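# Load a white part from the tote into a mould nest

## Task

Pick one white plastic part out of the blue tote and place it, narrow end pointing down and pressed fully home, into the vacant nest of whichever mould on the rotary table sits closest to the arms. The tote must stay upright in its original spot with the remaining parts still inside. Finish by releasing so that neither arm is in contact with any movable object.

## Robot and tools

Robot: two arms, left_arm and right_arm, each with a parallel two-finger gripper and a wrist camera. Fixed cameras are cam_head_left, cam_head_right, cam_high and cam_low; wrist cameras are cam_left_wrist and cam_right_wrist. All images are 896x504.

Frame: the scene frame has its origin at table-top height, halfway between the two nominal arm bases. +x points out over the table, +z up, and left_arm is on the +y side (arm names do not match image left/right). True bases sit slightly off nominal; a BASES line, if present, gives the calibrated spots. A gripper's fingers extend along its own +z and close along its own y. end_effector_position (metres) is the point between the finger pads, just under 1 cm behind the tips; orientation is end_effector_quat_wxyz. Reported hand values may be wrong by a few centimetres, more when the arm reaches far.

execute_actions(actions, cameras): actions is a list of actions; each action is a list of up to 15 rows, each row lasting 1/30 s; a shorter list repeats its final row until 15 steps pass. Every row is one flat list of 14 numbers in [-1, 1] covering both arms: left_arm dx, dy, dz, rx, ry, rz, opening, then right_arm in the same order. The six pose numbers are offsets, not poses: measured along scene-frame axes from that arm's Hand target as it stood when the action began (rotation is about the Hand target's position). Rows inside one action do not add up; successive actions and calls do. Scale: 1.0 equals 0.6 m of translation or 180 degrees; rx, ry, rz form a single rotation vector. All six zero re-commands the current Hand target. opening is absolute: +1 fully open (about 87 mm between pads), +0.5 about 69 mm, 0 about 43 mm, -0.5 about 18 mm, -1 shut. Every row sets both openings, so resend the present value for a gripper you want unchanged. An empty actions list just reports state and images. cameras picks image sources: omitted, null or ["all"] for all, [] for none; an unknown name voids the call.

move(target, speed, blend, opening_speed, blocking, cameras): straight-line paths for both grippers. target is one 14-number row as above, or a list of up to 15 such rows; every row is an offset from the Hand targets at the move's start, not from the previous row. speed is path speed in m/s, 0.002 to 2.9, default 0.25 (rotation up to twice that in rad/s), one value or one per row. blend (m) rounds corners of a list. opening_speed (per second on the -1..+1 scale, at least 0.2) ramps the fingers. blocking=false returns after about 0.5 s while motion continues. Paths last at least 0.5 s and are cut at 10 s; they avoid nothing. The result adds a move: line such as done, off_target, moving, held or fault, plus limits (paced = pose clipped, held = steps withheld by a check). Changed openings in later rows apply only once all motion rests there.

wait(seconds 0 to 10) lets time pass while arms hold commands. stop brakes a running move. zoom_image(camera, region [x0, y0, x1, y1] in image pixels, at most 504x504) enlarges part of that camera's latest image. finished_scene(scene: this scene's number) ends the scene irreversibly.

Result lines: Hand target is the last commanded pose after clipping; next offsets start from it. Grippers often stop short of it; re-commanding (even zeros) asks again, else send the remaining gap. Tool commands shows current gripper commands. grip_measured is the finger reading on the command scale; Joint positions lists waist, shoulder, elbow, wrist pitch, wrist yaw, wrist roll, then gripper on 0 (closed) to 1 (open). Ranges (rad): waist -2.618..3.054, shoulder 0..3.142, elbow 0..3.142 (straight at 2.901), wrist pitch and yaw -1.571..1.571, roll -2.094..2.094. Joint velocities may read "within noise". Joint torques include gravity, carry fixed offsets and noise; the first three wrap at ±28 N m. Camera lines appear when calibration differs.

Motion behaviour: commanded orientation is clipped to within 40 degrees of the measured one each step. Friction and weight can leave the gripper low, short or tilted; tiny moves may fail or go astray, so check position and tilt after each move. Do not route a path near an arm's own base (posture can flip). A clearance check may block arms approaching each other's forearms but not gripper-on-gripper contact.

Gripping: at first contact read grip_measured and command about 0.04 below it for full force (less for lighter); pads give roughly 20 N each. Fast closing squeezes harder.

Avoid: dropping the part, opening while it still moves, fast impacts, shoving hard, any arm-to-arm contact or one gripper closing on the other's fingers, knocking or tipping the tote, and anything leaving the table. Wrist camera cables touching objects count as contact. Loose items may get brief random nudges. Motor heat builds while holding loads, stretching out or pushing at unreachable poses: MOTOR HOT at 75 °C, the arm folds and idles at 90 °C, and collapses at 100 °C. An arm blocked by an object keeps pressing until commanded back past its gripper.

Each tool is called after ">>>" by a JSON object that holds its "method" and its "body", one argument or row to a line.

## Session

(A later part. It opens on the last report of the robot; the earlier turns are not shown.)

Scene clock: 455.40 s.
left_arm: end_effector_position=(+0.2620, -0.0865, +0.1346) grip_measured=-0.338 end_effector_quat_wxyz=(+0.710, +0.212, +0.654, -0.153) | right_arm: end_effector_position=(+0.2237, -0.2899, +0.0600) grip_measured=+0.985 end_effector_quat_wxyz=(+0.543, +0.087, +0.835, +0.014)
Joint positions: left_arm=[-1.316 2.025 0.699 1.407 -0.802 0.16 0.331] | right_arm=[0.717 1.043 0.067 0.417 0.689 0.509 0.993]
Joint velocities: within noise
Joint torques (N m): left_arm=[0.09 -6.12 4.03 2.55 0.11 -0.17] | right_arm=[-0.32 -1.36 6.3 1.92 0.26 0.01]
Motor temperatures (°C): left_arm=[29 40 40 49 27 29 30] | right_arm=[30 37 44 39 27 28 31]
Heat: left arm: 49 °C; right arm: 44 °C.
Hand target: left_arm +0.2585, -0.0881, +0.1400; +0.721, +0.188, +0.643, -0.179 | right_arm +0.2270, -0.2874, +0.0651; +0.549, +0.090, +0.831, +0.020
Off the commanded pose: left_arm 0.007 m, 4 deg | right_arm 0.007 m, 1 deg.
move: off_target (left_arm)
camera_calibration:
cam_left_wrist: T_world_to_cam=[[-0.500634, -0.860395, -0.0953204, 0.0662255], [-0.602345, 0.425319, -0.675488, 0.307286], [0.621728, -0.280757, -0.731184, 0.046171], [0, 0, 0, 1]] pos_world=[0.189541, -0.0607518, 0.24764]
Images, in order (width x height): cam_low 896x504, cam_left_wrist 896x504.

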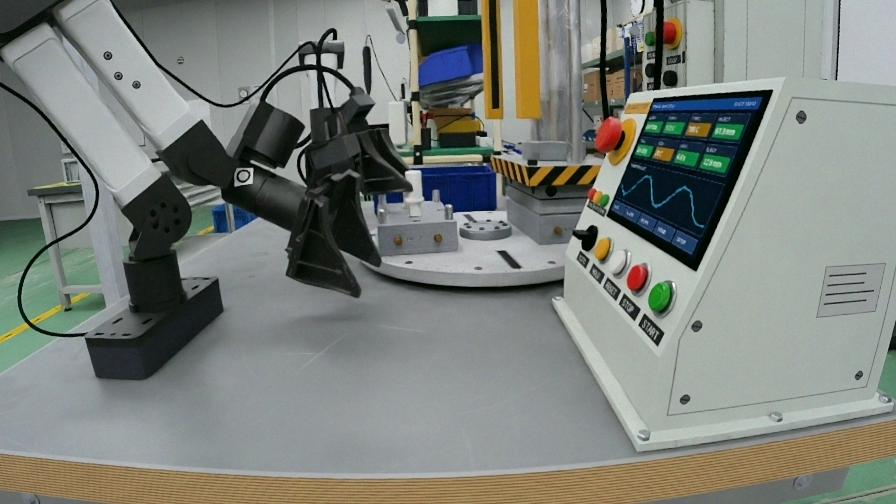

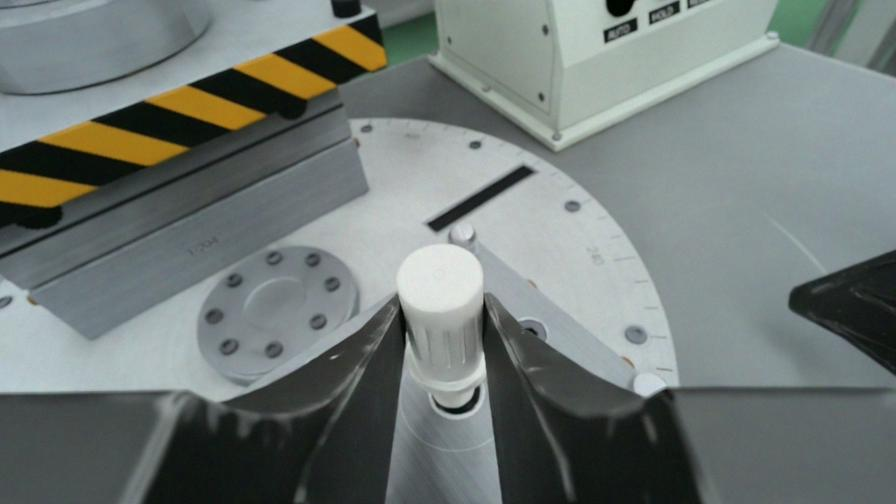

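>>> {"method": "move", "body": {
  "target": [-0.007,0.0045,0.003,0,0,0,-0.45,0,0,0,0,0,0,1],
  "cameras": ["cam_low","cam_left_wrist"],
  "speed": 0.04
}}

>>> {"method": "zoom_image", "body": {
  "camera": "cam_low",
  "region": [370, 130, 460, 240]
}}

>>> {"method": "zoom_image", "body": {
  "camera": "cam_left_wrist",
  "region": [350, 220, 550, 504]
}}

Scene clock: 466.23 s.
left_arm: end_effector_position=(+0.2573, -0.0863, +0.1334) grip_measured=-0.338 end_effector_quat_wxyz=(+0.710, +0.214, +0.653, -0.157) | right_arm: end_effector_position=(+0.2237, -0.2899, +0.0600) grip_measured=+0.985 end_effector_quat_wxyz=(+0.543, +0.087, +0.835, +0.014)
Joint positions: left_arm=[-1.325 2.025 0.686 1.42 -0.802 0.158 0.331] | right_arm=[0.717 1.043 0.067 0.417 0.689 0.509 0.993]
Joint velocities: within noise
Joint torques (N m): left_arm=[0.02 -6.95 3.75 2.46 0.01 -0.11] | right_arm=[-0.36 -1.4 6.31 1.92 0.29 -0.01]
Motor temperatures (°C): left_arm=[29 39 40 49 27 29 30] | right_arm=[30 37 44 39 27 28 31]
Heat: left arm: 49 °C; right arm: 44 °C.
Hand target: left_arm +0.2542, -0.0855, +0.1419; +0.721, +0.188, +0.643, -0.179 | right_arm +0.2270, -0.2874, +0.0651; +0.549, +0.090, +0.831, +0.020
Off the commanded pose: left_arm 0.009 m, 4 deg | right_arm 0.007 m, 1 deg.
move: off_target (left_arm)
camera_calibration:
cam_left_wrist: T_world_to_cam=[[-0.509293, -0.855569, -0.0928535, 0.0662954], [-0.598587, 0.429692, -0.676061, 0.302978], [0.618315, -0.288732, -0.730972, 0.0483676], [0, 0, 0, 1]] pos_world=[0.185216, -0.0595015, 0.246342]
Images, in order (width x height): cam_low 896x504, cam_left_wrist 896x504.

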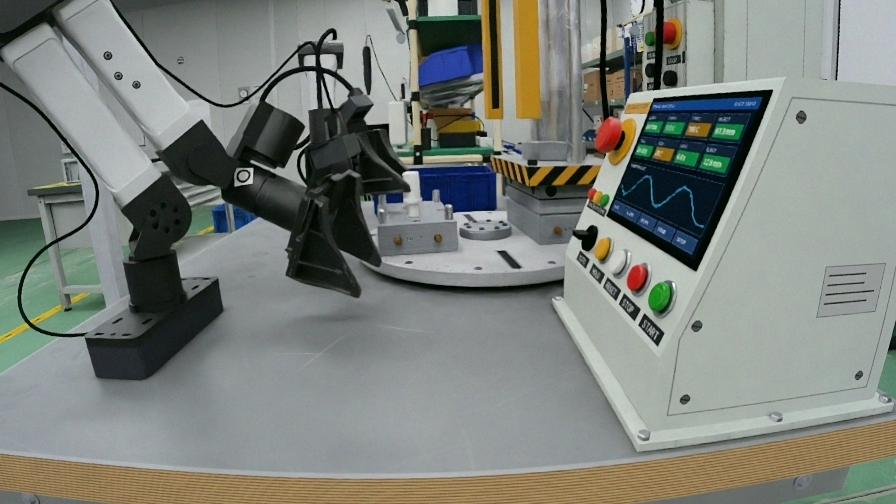

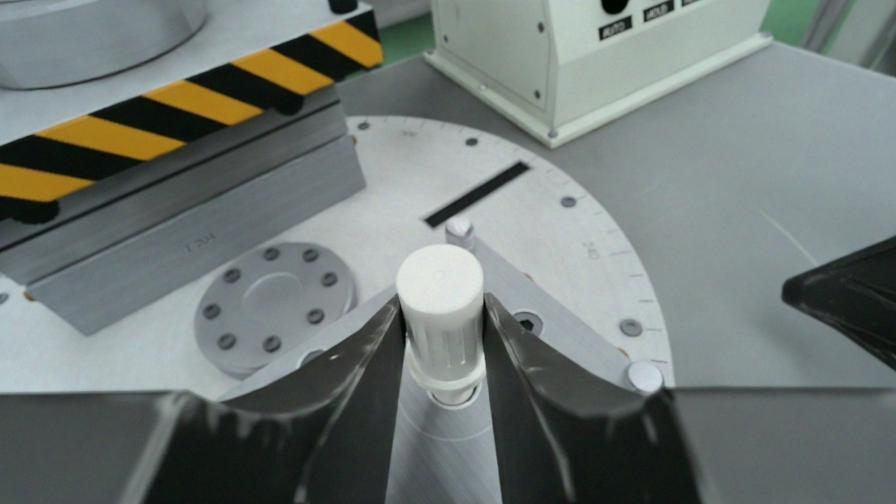

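Scaled by 4.582 from the camera's 896x504 image, which has a finer 1280x720 frame.

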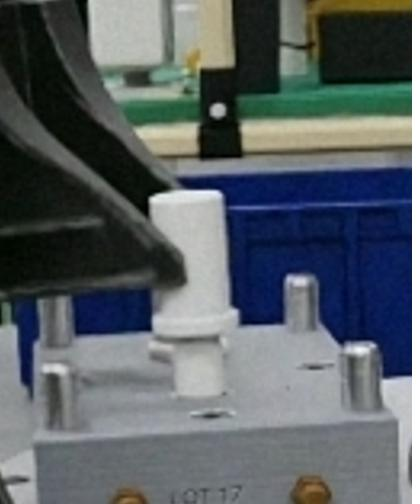

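Scaled by 1.775 from the camera's 896x504 image, which has a finer 1280x720 frame.

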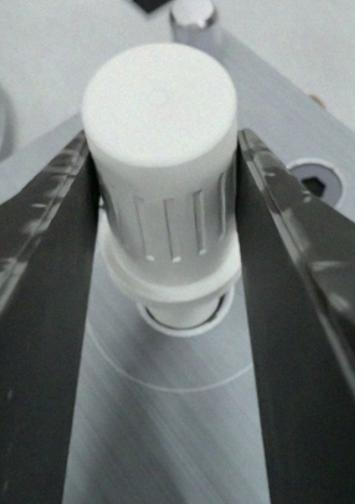

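>>> {"method": "move", "body": {
  "target": [0.004,0.0,-0.02,0,0,0,-0.45,0,0,0,0,0,0,1],
  "cameras": ["cam_low","cam_left_wrist"],
  "speed": 0.04
}}

>>> {"method": "zoom_image", "body": {
  "camera": "cam_low",
  "region": [370, 130, 460, 240]
}}

>>> {"method": "zoom_image", "body": {
  "camera": "cam_left_wrist",
  "region": [350, 220, 550, 504]
}}

Scene clock: 474.60 s.
left_arm: end_effector_position=(+0.2569, -0.0862, +0.1211) grip_measured=-0.339 end_effector_quat_wxyz=(+0.704, +0.220, +0.658, -0.152) | right_arm: end_effector_position=(+0.2237, -0.2899, +0.0600) grip_measured=+0.985 end_effector_quat_wxyz=(+0.543, +0.087, +0.835, +0.014)
Joint positions: left_arm=[-1.325 2.054 0.686 1.421 -0.801 0.148 0.331] | right_arm=[0.717 1.043 0.067 0.417 0.689 0.509 0.993]
Joint velocities: within noise
Joint torques (N m): left_arm=[0.61 -5.83 3.59 2.85 0.06 -0.08] | right_arm=[-0.32 -1.36 6.42 1.92 0.28 0.03]
Motor temperatures (°C): left_arm=[29 39 40 49 27 29 30] | right_arm=[30 37 44 39 27 28 31]
Heat: left arm: 49 °C; right arm: 44 °C.
Hand target: left_arm +0.2566, -0.0855, +0.1299; +0.721, +0.188, +0.643, -0.179 | right_arm +0.2270, -0.2874, +0.0651; +0.549, +0.090, +0.831, +0.020
Off the commanded pose: left_arm 0.009 m, 5 deg | right_arm 0.007 m, 1 deg.
move: off_target (left_arm)
camera_calibration:
cam_left_wrist: T_world_to_cam=[[-0.511404, -0.853104, -0.103342, 0.0670216], [-0.605554, 0.443083, -0.661046, 0.295519], [0.60973, -0.275482, -0.743195, 0.0443703], [0, 0, 0, 1]] pos_world=[0.186174, -0.0615399, 0.235254]
Images, in order (width x height): cam_low 896x504, cam_left_wrist 896x504.

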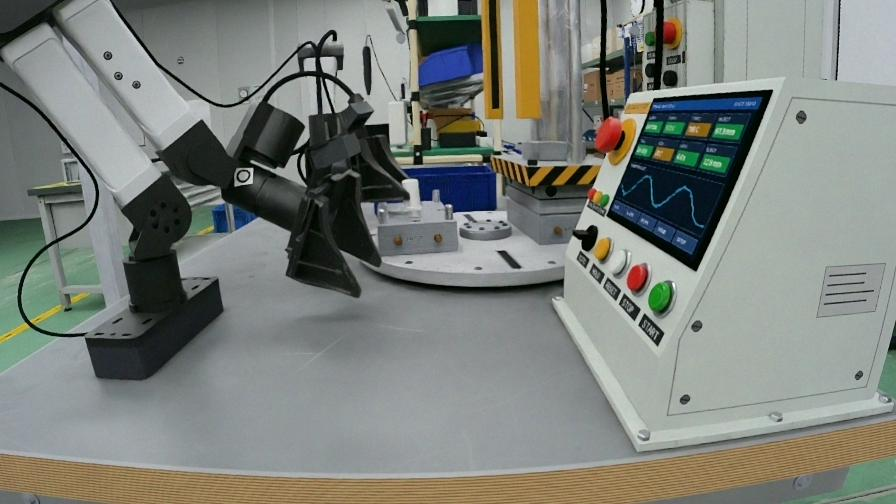

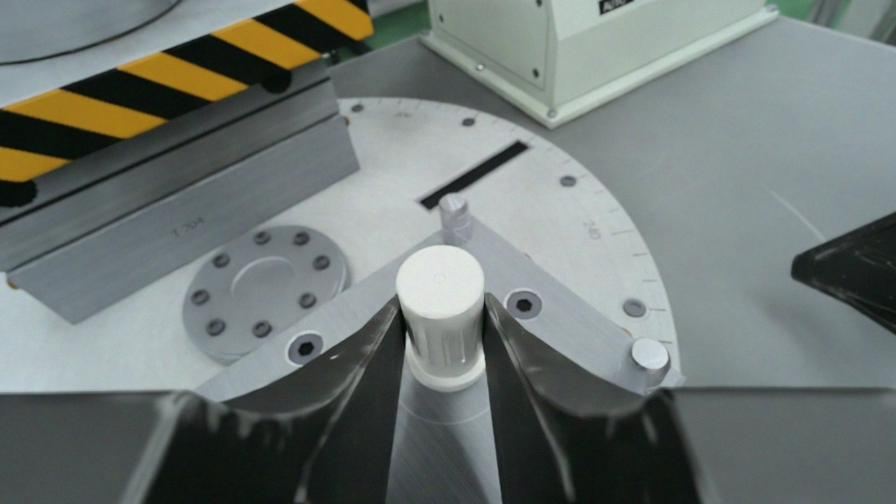

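Scaled by 4.582 from the camera's 896x504 image, which has a finer 1280x720 frame.

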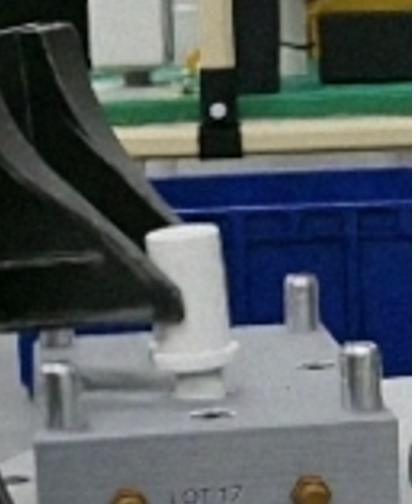

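Scaled by 1.775 from the camera's 896x504 image, which has a finer 1280x720 frame.

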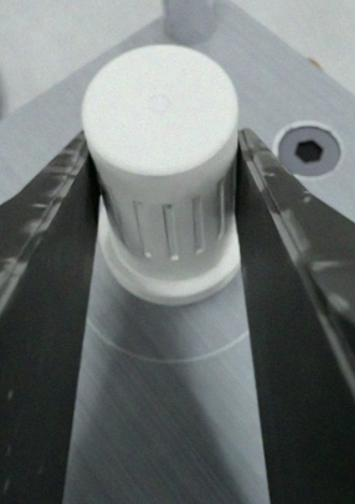

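>>> {"method": "move", "body": {
  "target": [0.003,-0.001,-0.025,-0.005,0.003,0,-0.45,0,0,0,0,0,0,1],
  "cameras": ["cam_low","cam_left_wrist"],
  "speed": 0.04
}}

>>> {"method": "zoom_image", "body": {
  "camera": "cam_low",
  "region": [370, 130, 460, 240]
}}

Scene clock: 481.27 s.
left_arm: end_effector_position=(+0.2580, -0.0864, +0.1101) grip_measured=-0.339 end_effector_quat_wxyz=(+0.697, +0.215, +0.666, -0.156) | right_arm: end_effector_position=(+0.2237, -0.2899, +0.0600) grip_measured=+0.985 end_effector_quat_wxyz=(+0.543, +0.087, +0.835, +0.014)
Joint positions: left_arm=[-1.321 2.082 0.689 1.423 -0.801 0.112 0.33] | right_arm=[0.717 1.043 0.067 0.417 0.689 0.509 0.993]
Joint velocities: within noise
Joint torques (N m): left_arm=[0.76 -4.59 3.58 3.03 0.07 -0.09] | right_arm=[-0.34 -1.42 6.34 1.91 0.3 -0.01]
Motor temperatures (°C): left_arm=[29 39 40 50 27 29 30] | right_arm=[30 37 44 39 27 28 31]
Heat: left arm: 50 °C; right arm: 44 °C.
Hand target: left_arm +0.2584, -0.0860, +0.1148; +0.719, +0.181, +0.645, -0.185 | right_arm +0.2270, -0.2874, +0.0651; +0.549, +0.090, +0.831, +0.020
Off the commanded pose: left_arm 0.005 m, 6 deg | right_arm 0.007 m, 1 deg.
joint sent to its limit (left arm) — joint 4 (wrist pitch), upper limit. The joint targets still meet the commanded pose.
move: off_target (left_arm)
camera_calibration:
cam_left_wrist: T_world_to_cam=[[-0.510647, -0.8556, -0.0847814, 0.063875], [-0.622708, 0.43603, -0.649702, 0.291557], [0.592852, -0.278974, -0.755447, 0.0409478], [0, 0, 0, 1]] pos_world=[0.189896, -0.0610526, 0.225774]
Images, in order (width x height): cam_low 896x504, cam_left_wrist 896x504.

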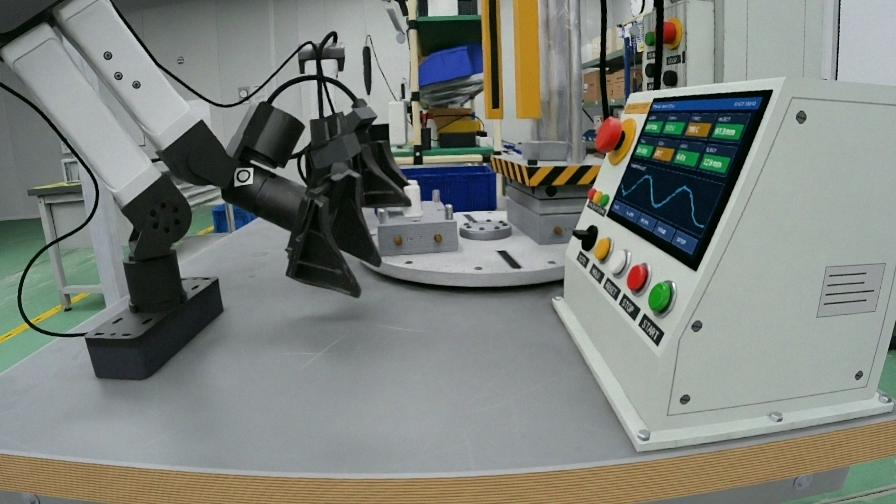

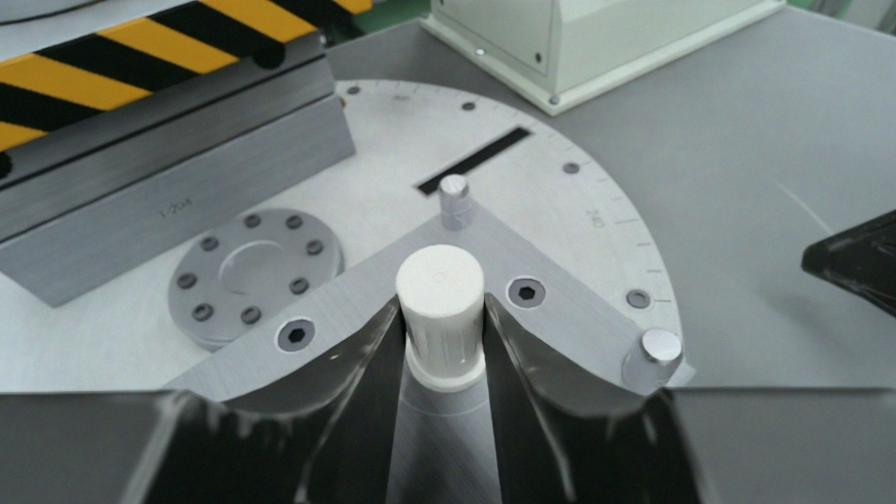

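Scaled by 4.582 from the camera's 896x504 image, which has a finer 1280x720 frame.

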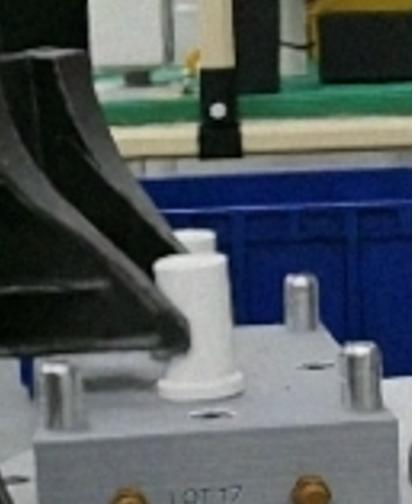

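>>> {"method": "move", "body": {
  "target": [0.0,0,-0.013,0,0,0,-0.45,0,0,0,0,0,0,1],
  "cameras": ["cam_low","cam_left_wrist"],
  "speed": 0.04
}}

>>> {"method": "zoom_image", "body": {
  "camera": "cam_low",
  "region": [370, 130, 460, 240]
}}

>>> {"method": "zoom_image", "body": {
  "camera": "cam_left_wrist",
  "region": [350, 220, 550, 504]
}}

Scene clock: 488.53 s.
left_arm: end_effector_position=(+0.2585, -0.0868, +0.1096) grip_measured=-0.339 end_effector_quat_wxyz=(+0.697, +0.211, +0.667, -0.157) | right_arm: end_effector_position=(+0.2237, -0.2899, +0.0600) grip_measured=+0.985 end_effector_quat_wxyz=(+0.543, +0.087, +0.835, +0.014)
Joint positions: left_arm=[-1.321 2.086 0.693 1.423 -0.806 0.106 0.33] | right_arm=[0.717 1.043 0.067 0.417 0.689 0.509 0.993]
Joint velocities: within noise
Joint torques (N m): left_arm=[0.79 -3.49 3.4 3.01 0.11 -0.12] | right_arm=[-0.36 -1.44 6.3 1.93 0.25 0]
Motor temperatures (°C): left_arm=[29 38 39 52 27 29 30] | right_arm=[30 37 44 39 27 28 31]
Heat: left arm: 52 °C; right arm: 44 °C.
Hand target: left_arm +0.2584, -0.0861, +0.1071; +0.719, +0.181, +0.645, -0.185 | right_arm +0.2270, -0.2874, +0.0651; +0.549, +0.090, +0.831, +0.020
Off the commanded pose: left_arm 0.003 m, 6 deg | right_arm 0.007 m, 1 deg.
joint sent to its limit (left arm) — joint 4 (wrist pitch), upper limit. The joint targets still meet the commanded pose.
move: off_target (left_arm)
camera_calibration:
cam_left_wrist: T_world_to_cam=[[-0.507079, -0.85834, -0.0782514, 0.0617903], [-0.626712, 0.429515, -0.650191, 0.292252], [0.591696, -0.280657, -0.75573, 0.0403843], [0, 0, 0, 1]] pos_world=[0.190595, -0.0611555, 0.225374]
Images, in order (width x height): cam_low 896x504, cam_left_wrist 896x504.

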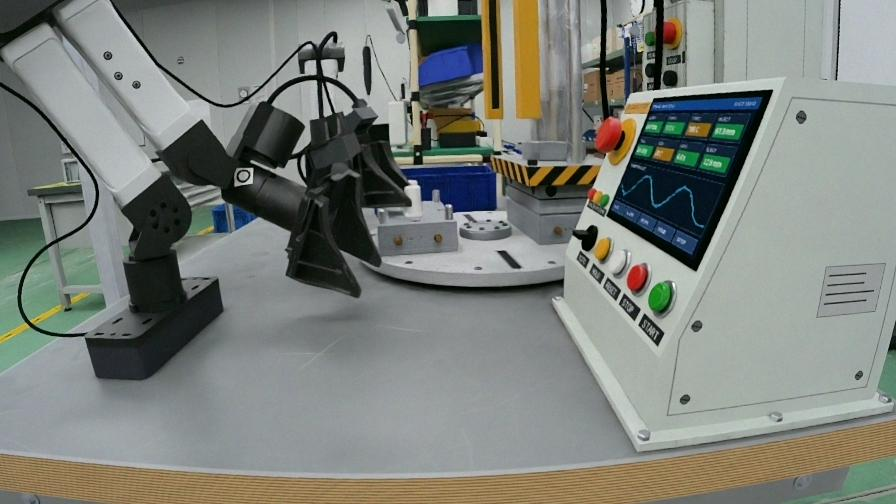

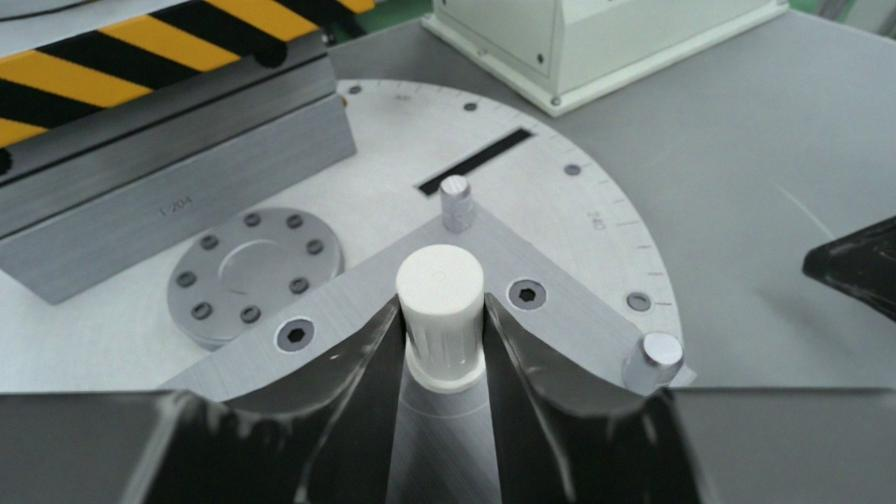

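Scaled by 4.582 from the camera's 896x504 image, which has a finer 1280x720 frame.

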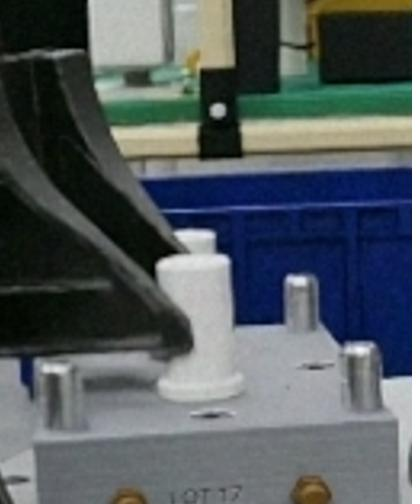

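Scaled by 1.775 from the camera's 896x504 image, which has a finer 1280x720 frame.

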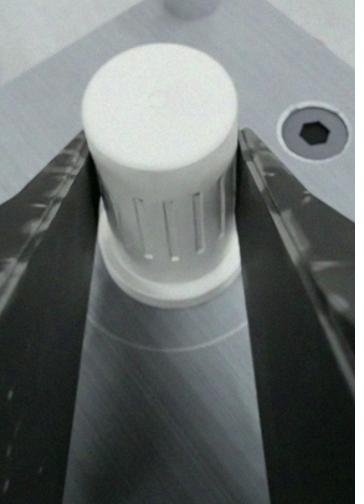

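>>> {"method": "move", "body": {
  "target": [0.0,0,0.006,0,0,0,-0.1,0,0,0,0,0,0,1],
  "cameras": ["cam_low","cam_left_wrist"],
  "speed": 0.04,
  "opening_speed": 0.3
}}

>>> {"method": "zoom_image", "body": {
  "camera": "cam_low",
  "region": [370, 130, 460, 240]
}}

>>> {"method": "zoom_image", "body": {
  "camera": "cam_left_wrist",
  "region": [350, 220, 550, 504]
}}

Scene clock: 498.23 s.
left_arm: end_effector_position=(+0.2583, -0.0832, +0.0962) grip_measured=-0.100 end_effector_quat_wxyz=(+0.691, +0.219, +0.673, -0.145) | right_arm: end_effector_position=(+0.2237, -0.2899, +0.0600) grip_measured=+0.985 end_effector_quat_wxyz=(+0.543, +0.087, +0.835, +0.014)
Joint positions: left_arm=[-1.321 2.114 0.688 1.423 -0.812 0.104 0.45] | right_arm=[0.717 1.043 0.067 0.417 0.689 0.509 0.993]
Joint velocities: within noise
Joint torques (N m): left_arm=[0.72 -6.24 3.64 3.04 0.13 -0.06] | right_arm=[-0.36 -1.39 6.28 1.92 0.26 -0.02]
Motor temperatures (°C): left_arm=[29 38 39 54 27 29 30] | right_arm=[30 37 44 39 27 28 31]
Heat: left arm: 54 °C; right arm: 44 °C.
Hand target: left_arm +0.2584, -0.0860, +0.1105; +0.719, +0.181, +0.645, -0.185 | right_arm +0.2270, -0.2874, +0.0651; +0.549, +0.090, +0.831, +0.020
Off the commanded pose: left_arm 0.015 m, 8 deg | right_arm 0.007 m, 1 deg.
joint sent to its limit (left arm) — joint 4 (wrist pitch), upper limit. The joint targets still meet the commanded pose.
move: off_target (left_arm)
camera_calibration:
cam_left_wrist: T_world_to_cam=[[-0.50241, -0.858874, -0.0995978, 0.0645534], [-0.635473, 0.444908, -0.631056, 0.283569], [0.586309, -0.253757, -0.769317, 0.0362575], [0, 0, 0, 1]] pos_world=[0.191375, -0.0615184, 0.213271]
Images, in order (width x height): cam_low 896x504, cam_left_wrist 896x504.

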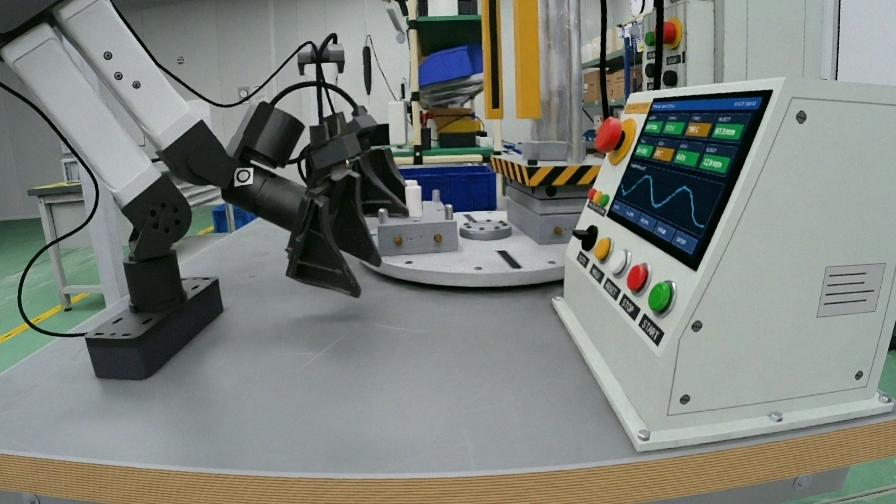

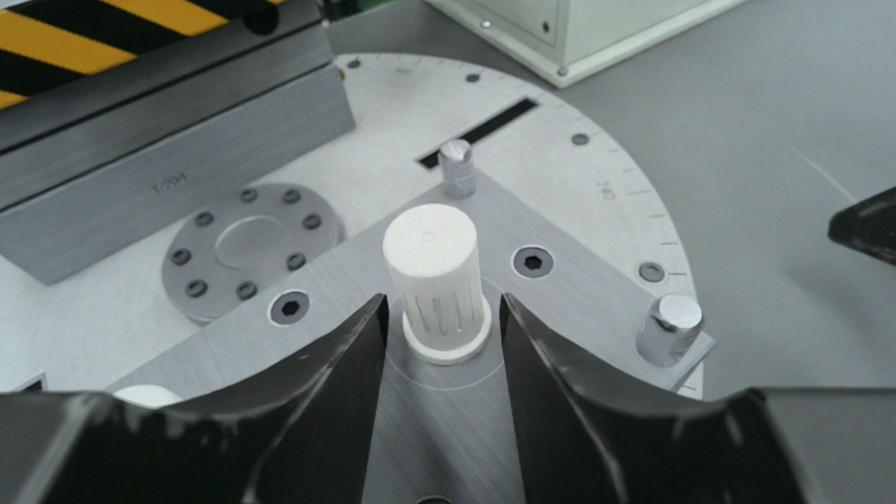

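Scaled by 4.582 from the camera's 896x504 image, which has a finer 1280x720 frame.

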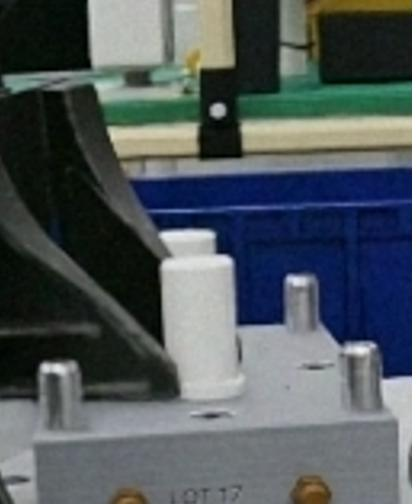

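Scaled by 1.775 from the camera's 896x504 image, which has a finer 1280x720 frame.

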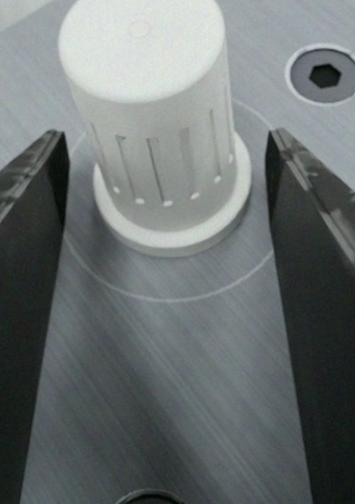

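>>> {"method": "move", "body": {
  "target": [
    [-0.16,0.092,0.01,0,0,0,-0.1,0,0,0,0,0,0,1],
    [-0.16,0.092,0.2,0,0,0,-0.1,0,0,0,0,0,0,1]
  ],
  "speed": [0.08,0.15]
}}

>>> {"method": "zoom_image", "body": {
  "camera": "cam_low",
  "region": [370, 130, 460, 240]
}}

>>> {"method": "zoom_image", "body": {
  "camera": "cam_head_right",
  "region": [400, 230, 580, 340]
}}

Scene clock: 515.33 s.
left_arm: end_effector_position=(+0.1645, -0.0287, +0.2173) grip_measured=-0.100 end_effector_quat_wxyz=(+0.718, +0.200, +0.646, -0.168) | right_arm: end_effector_position=(+0.2237, -0.2899, +0.0600) grip_measured=+0.985 end_effector_quat_wxyz=(+0.543, +0.087, +0.835, +0.014)
Joint positions: left_arm=[-1.63 1.53 0.492 1.231 -1.105 0.242 0.45] | right_arm=[0.717 1.043 0.067 0.417 0.689 0.509 0.993]
Joint velocities: within noise
Joint torques (N m): left_arm=[0.16 -6.41 8.2 1.39 0.12 -0.06] | right_arm=[-0.38 -1.46 6.3 1.91 0.27 0.03]
Motor temperatures (°C): left_arm=[29 39 39 55 27 29 30] | right_arm=[30 37 44 39 27 28 31]
Heat: left arm: 55 °C; right arm: 44 °C.
Hand target: left_arm +0.1624, -0.0308, +0.2305; +0.719, +0.181, +0.645, -0.185 | right_arm +0.2270, -0.2874, +0.0651; +0.549, +0.090, +0.831, +0.020
Off the commanded pose: left_arm 0.014 m, 3 deg | right_arm 0.007 m, 1 deg.
move: off_target (left_arm)
camera_calibration:
cam_left_wrist: T_world_to_cam=[[-0.506303, -0.860026, -0.0633393, 0.0690365], [-0.592349, 0.400218, -0.699248, 0.282658], [0.626722, -0.316513, -0.712067, 0.177316], [0, 0, 0, 1]] pos_world=[0.0912578, 0.00237117, 0.328282]

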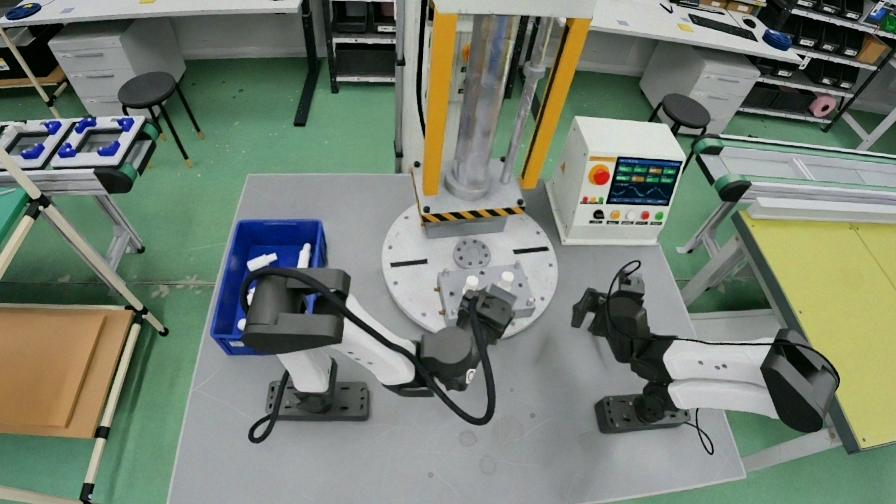

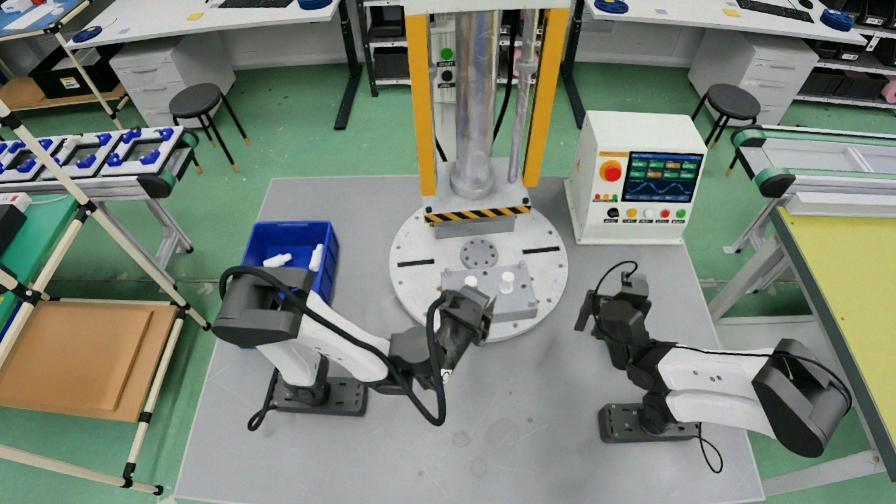

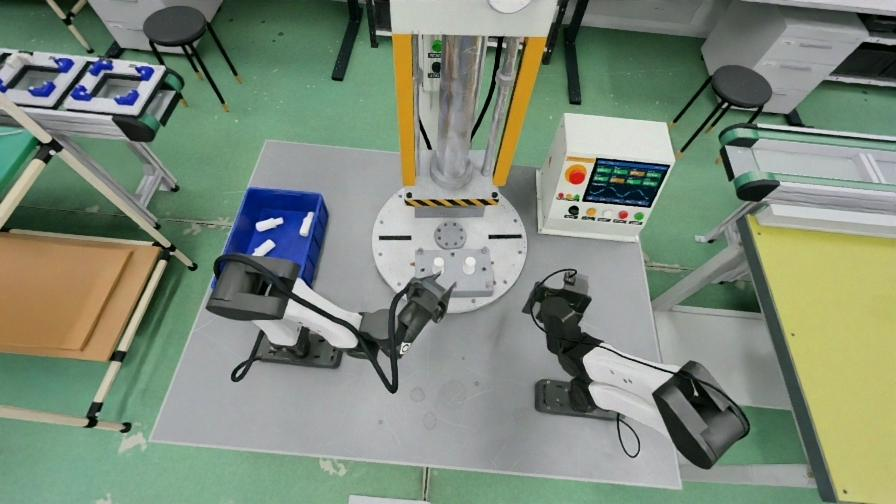

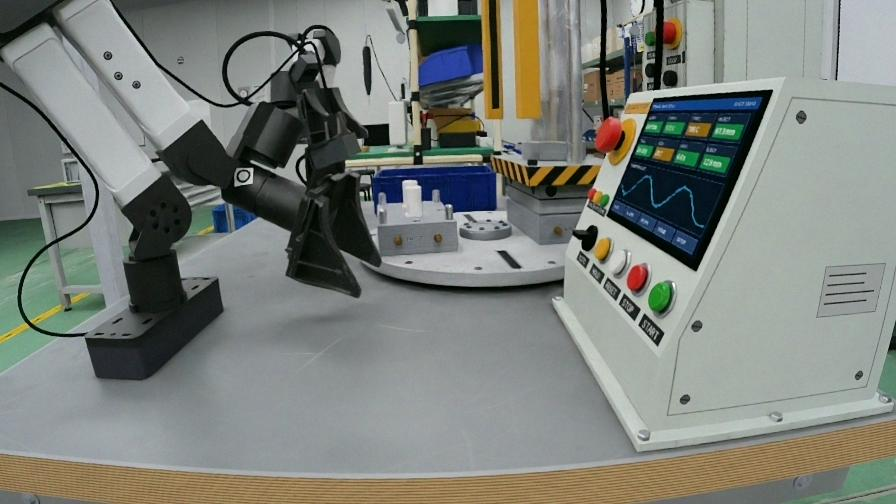

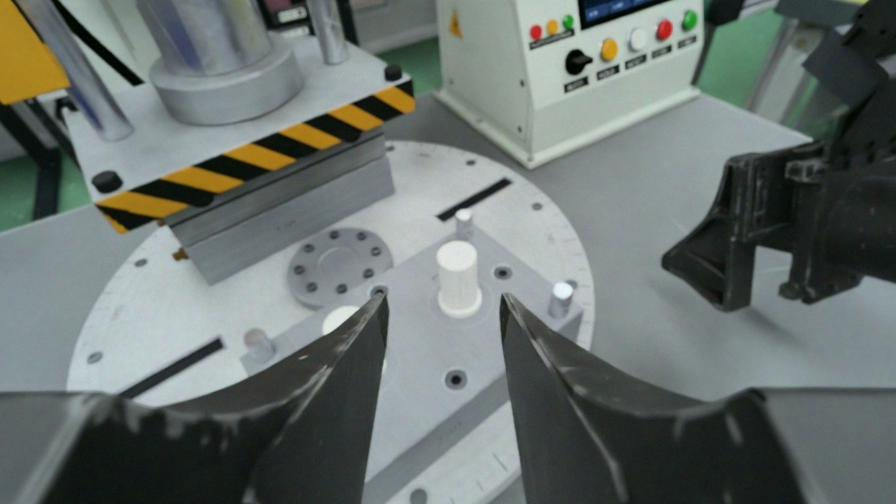

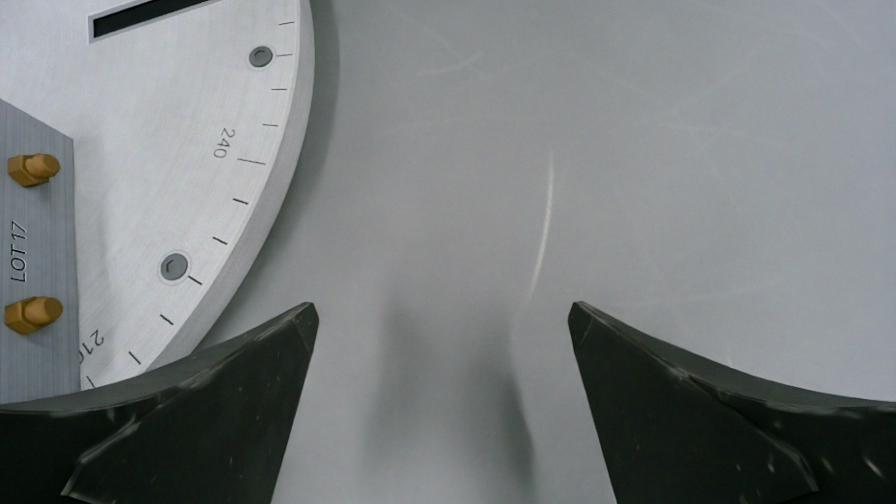

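Scaled by 4.582 from the camera's 896x504 image, which has a finer 1280x720 frame.

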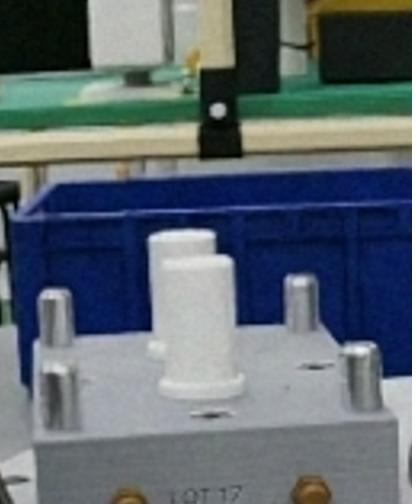

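Scaled by 2.800 from the camera's 896x504 image, which has a finer 1280x720 frame.

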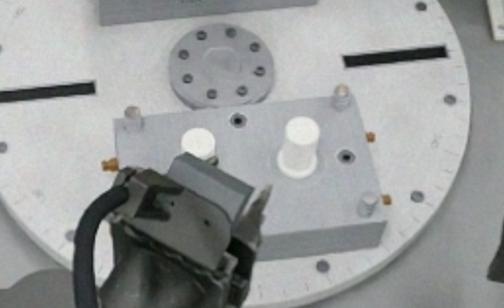

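>>> {"method": "finished_scene", "body": {
  "scene": 1
}}

The scene is finished: the task was done.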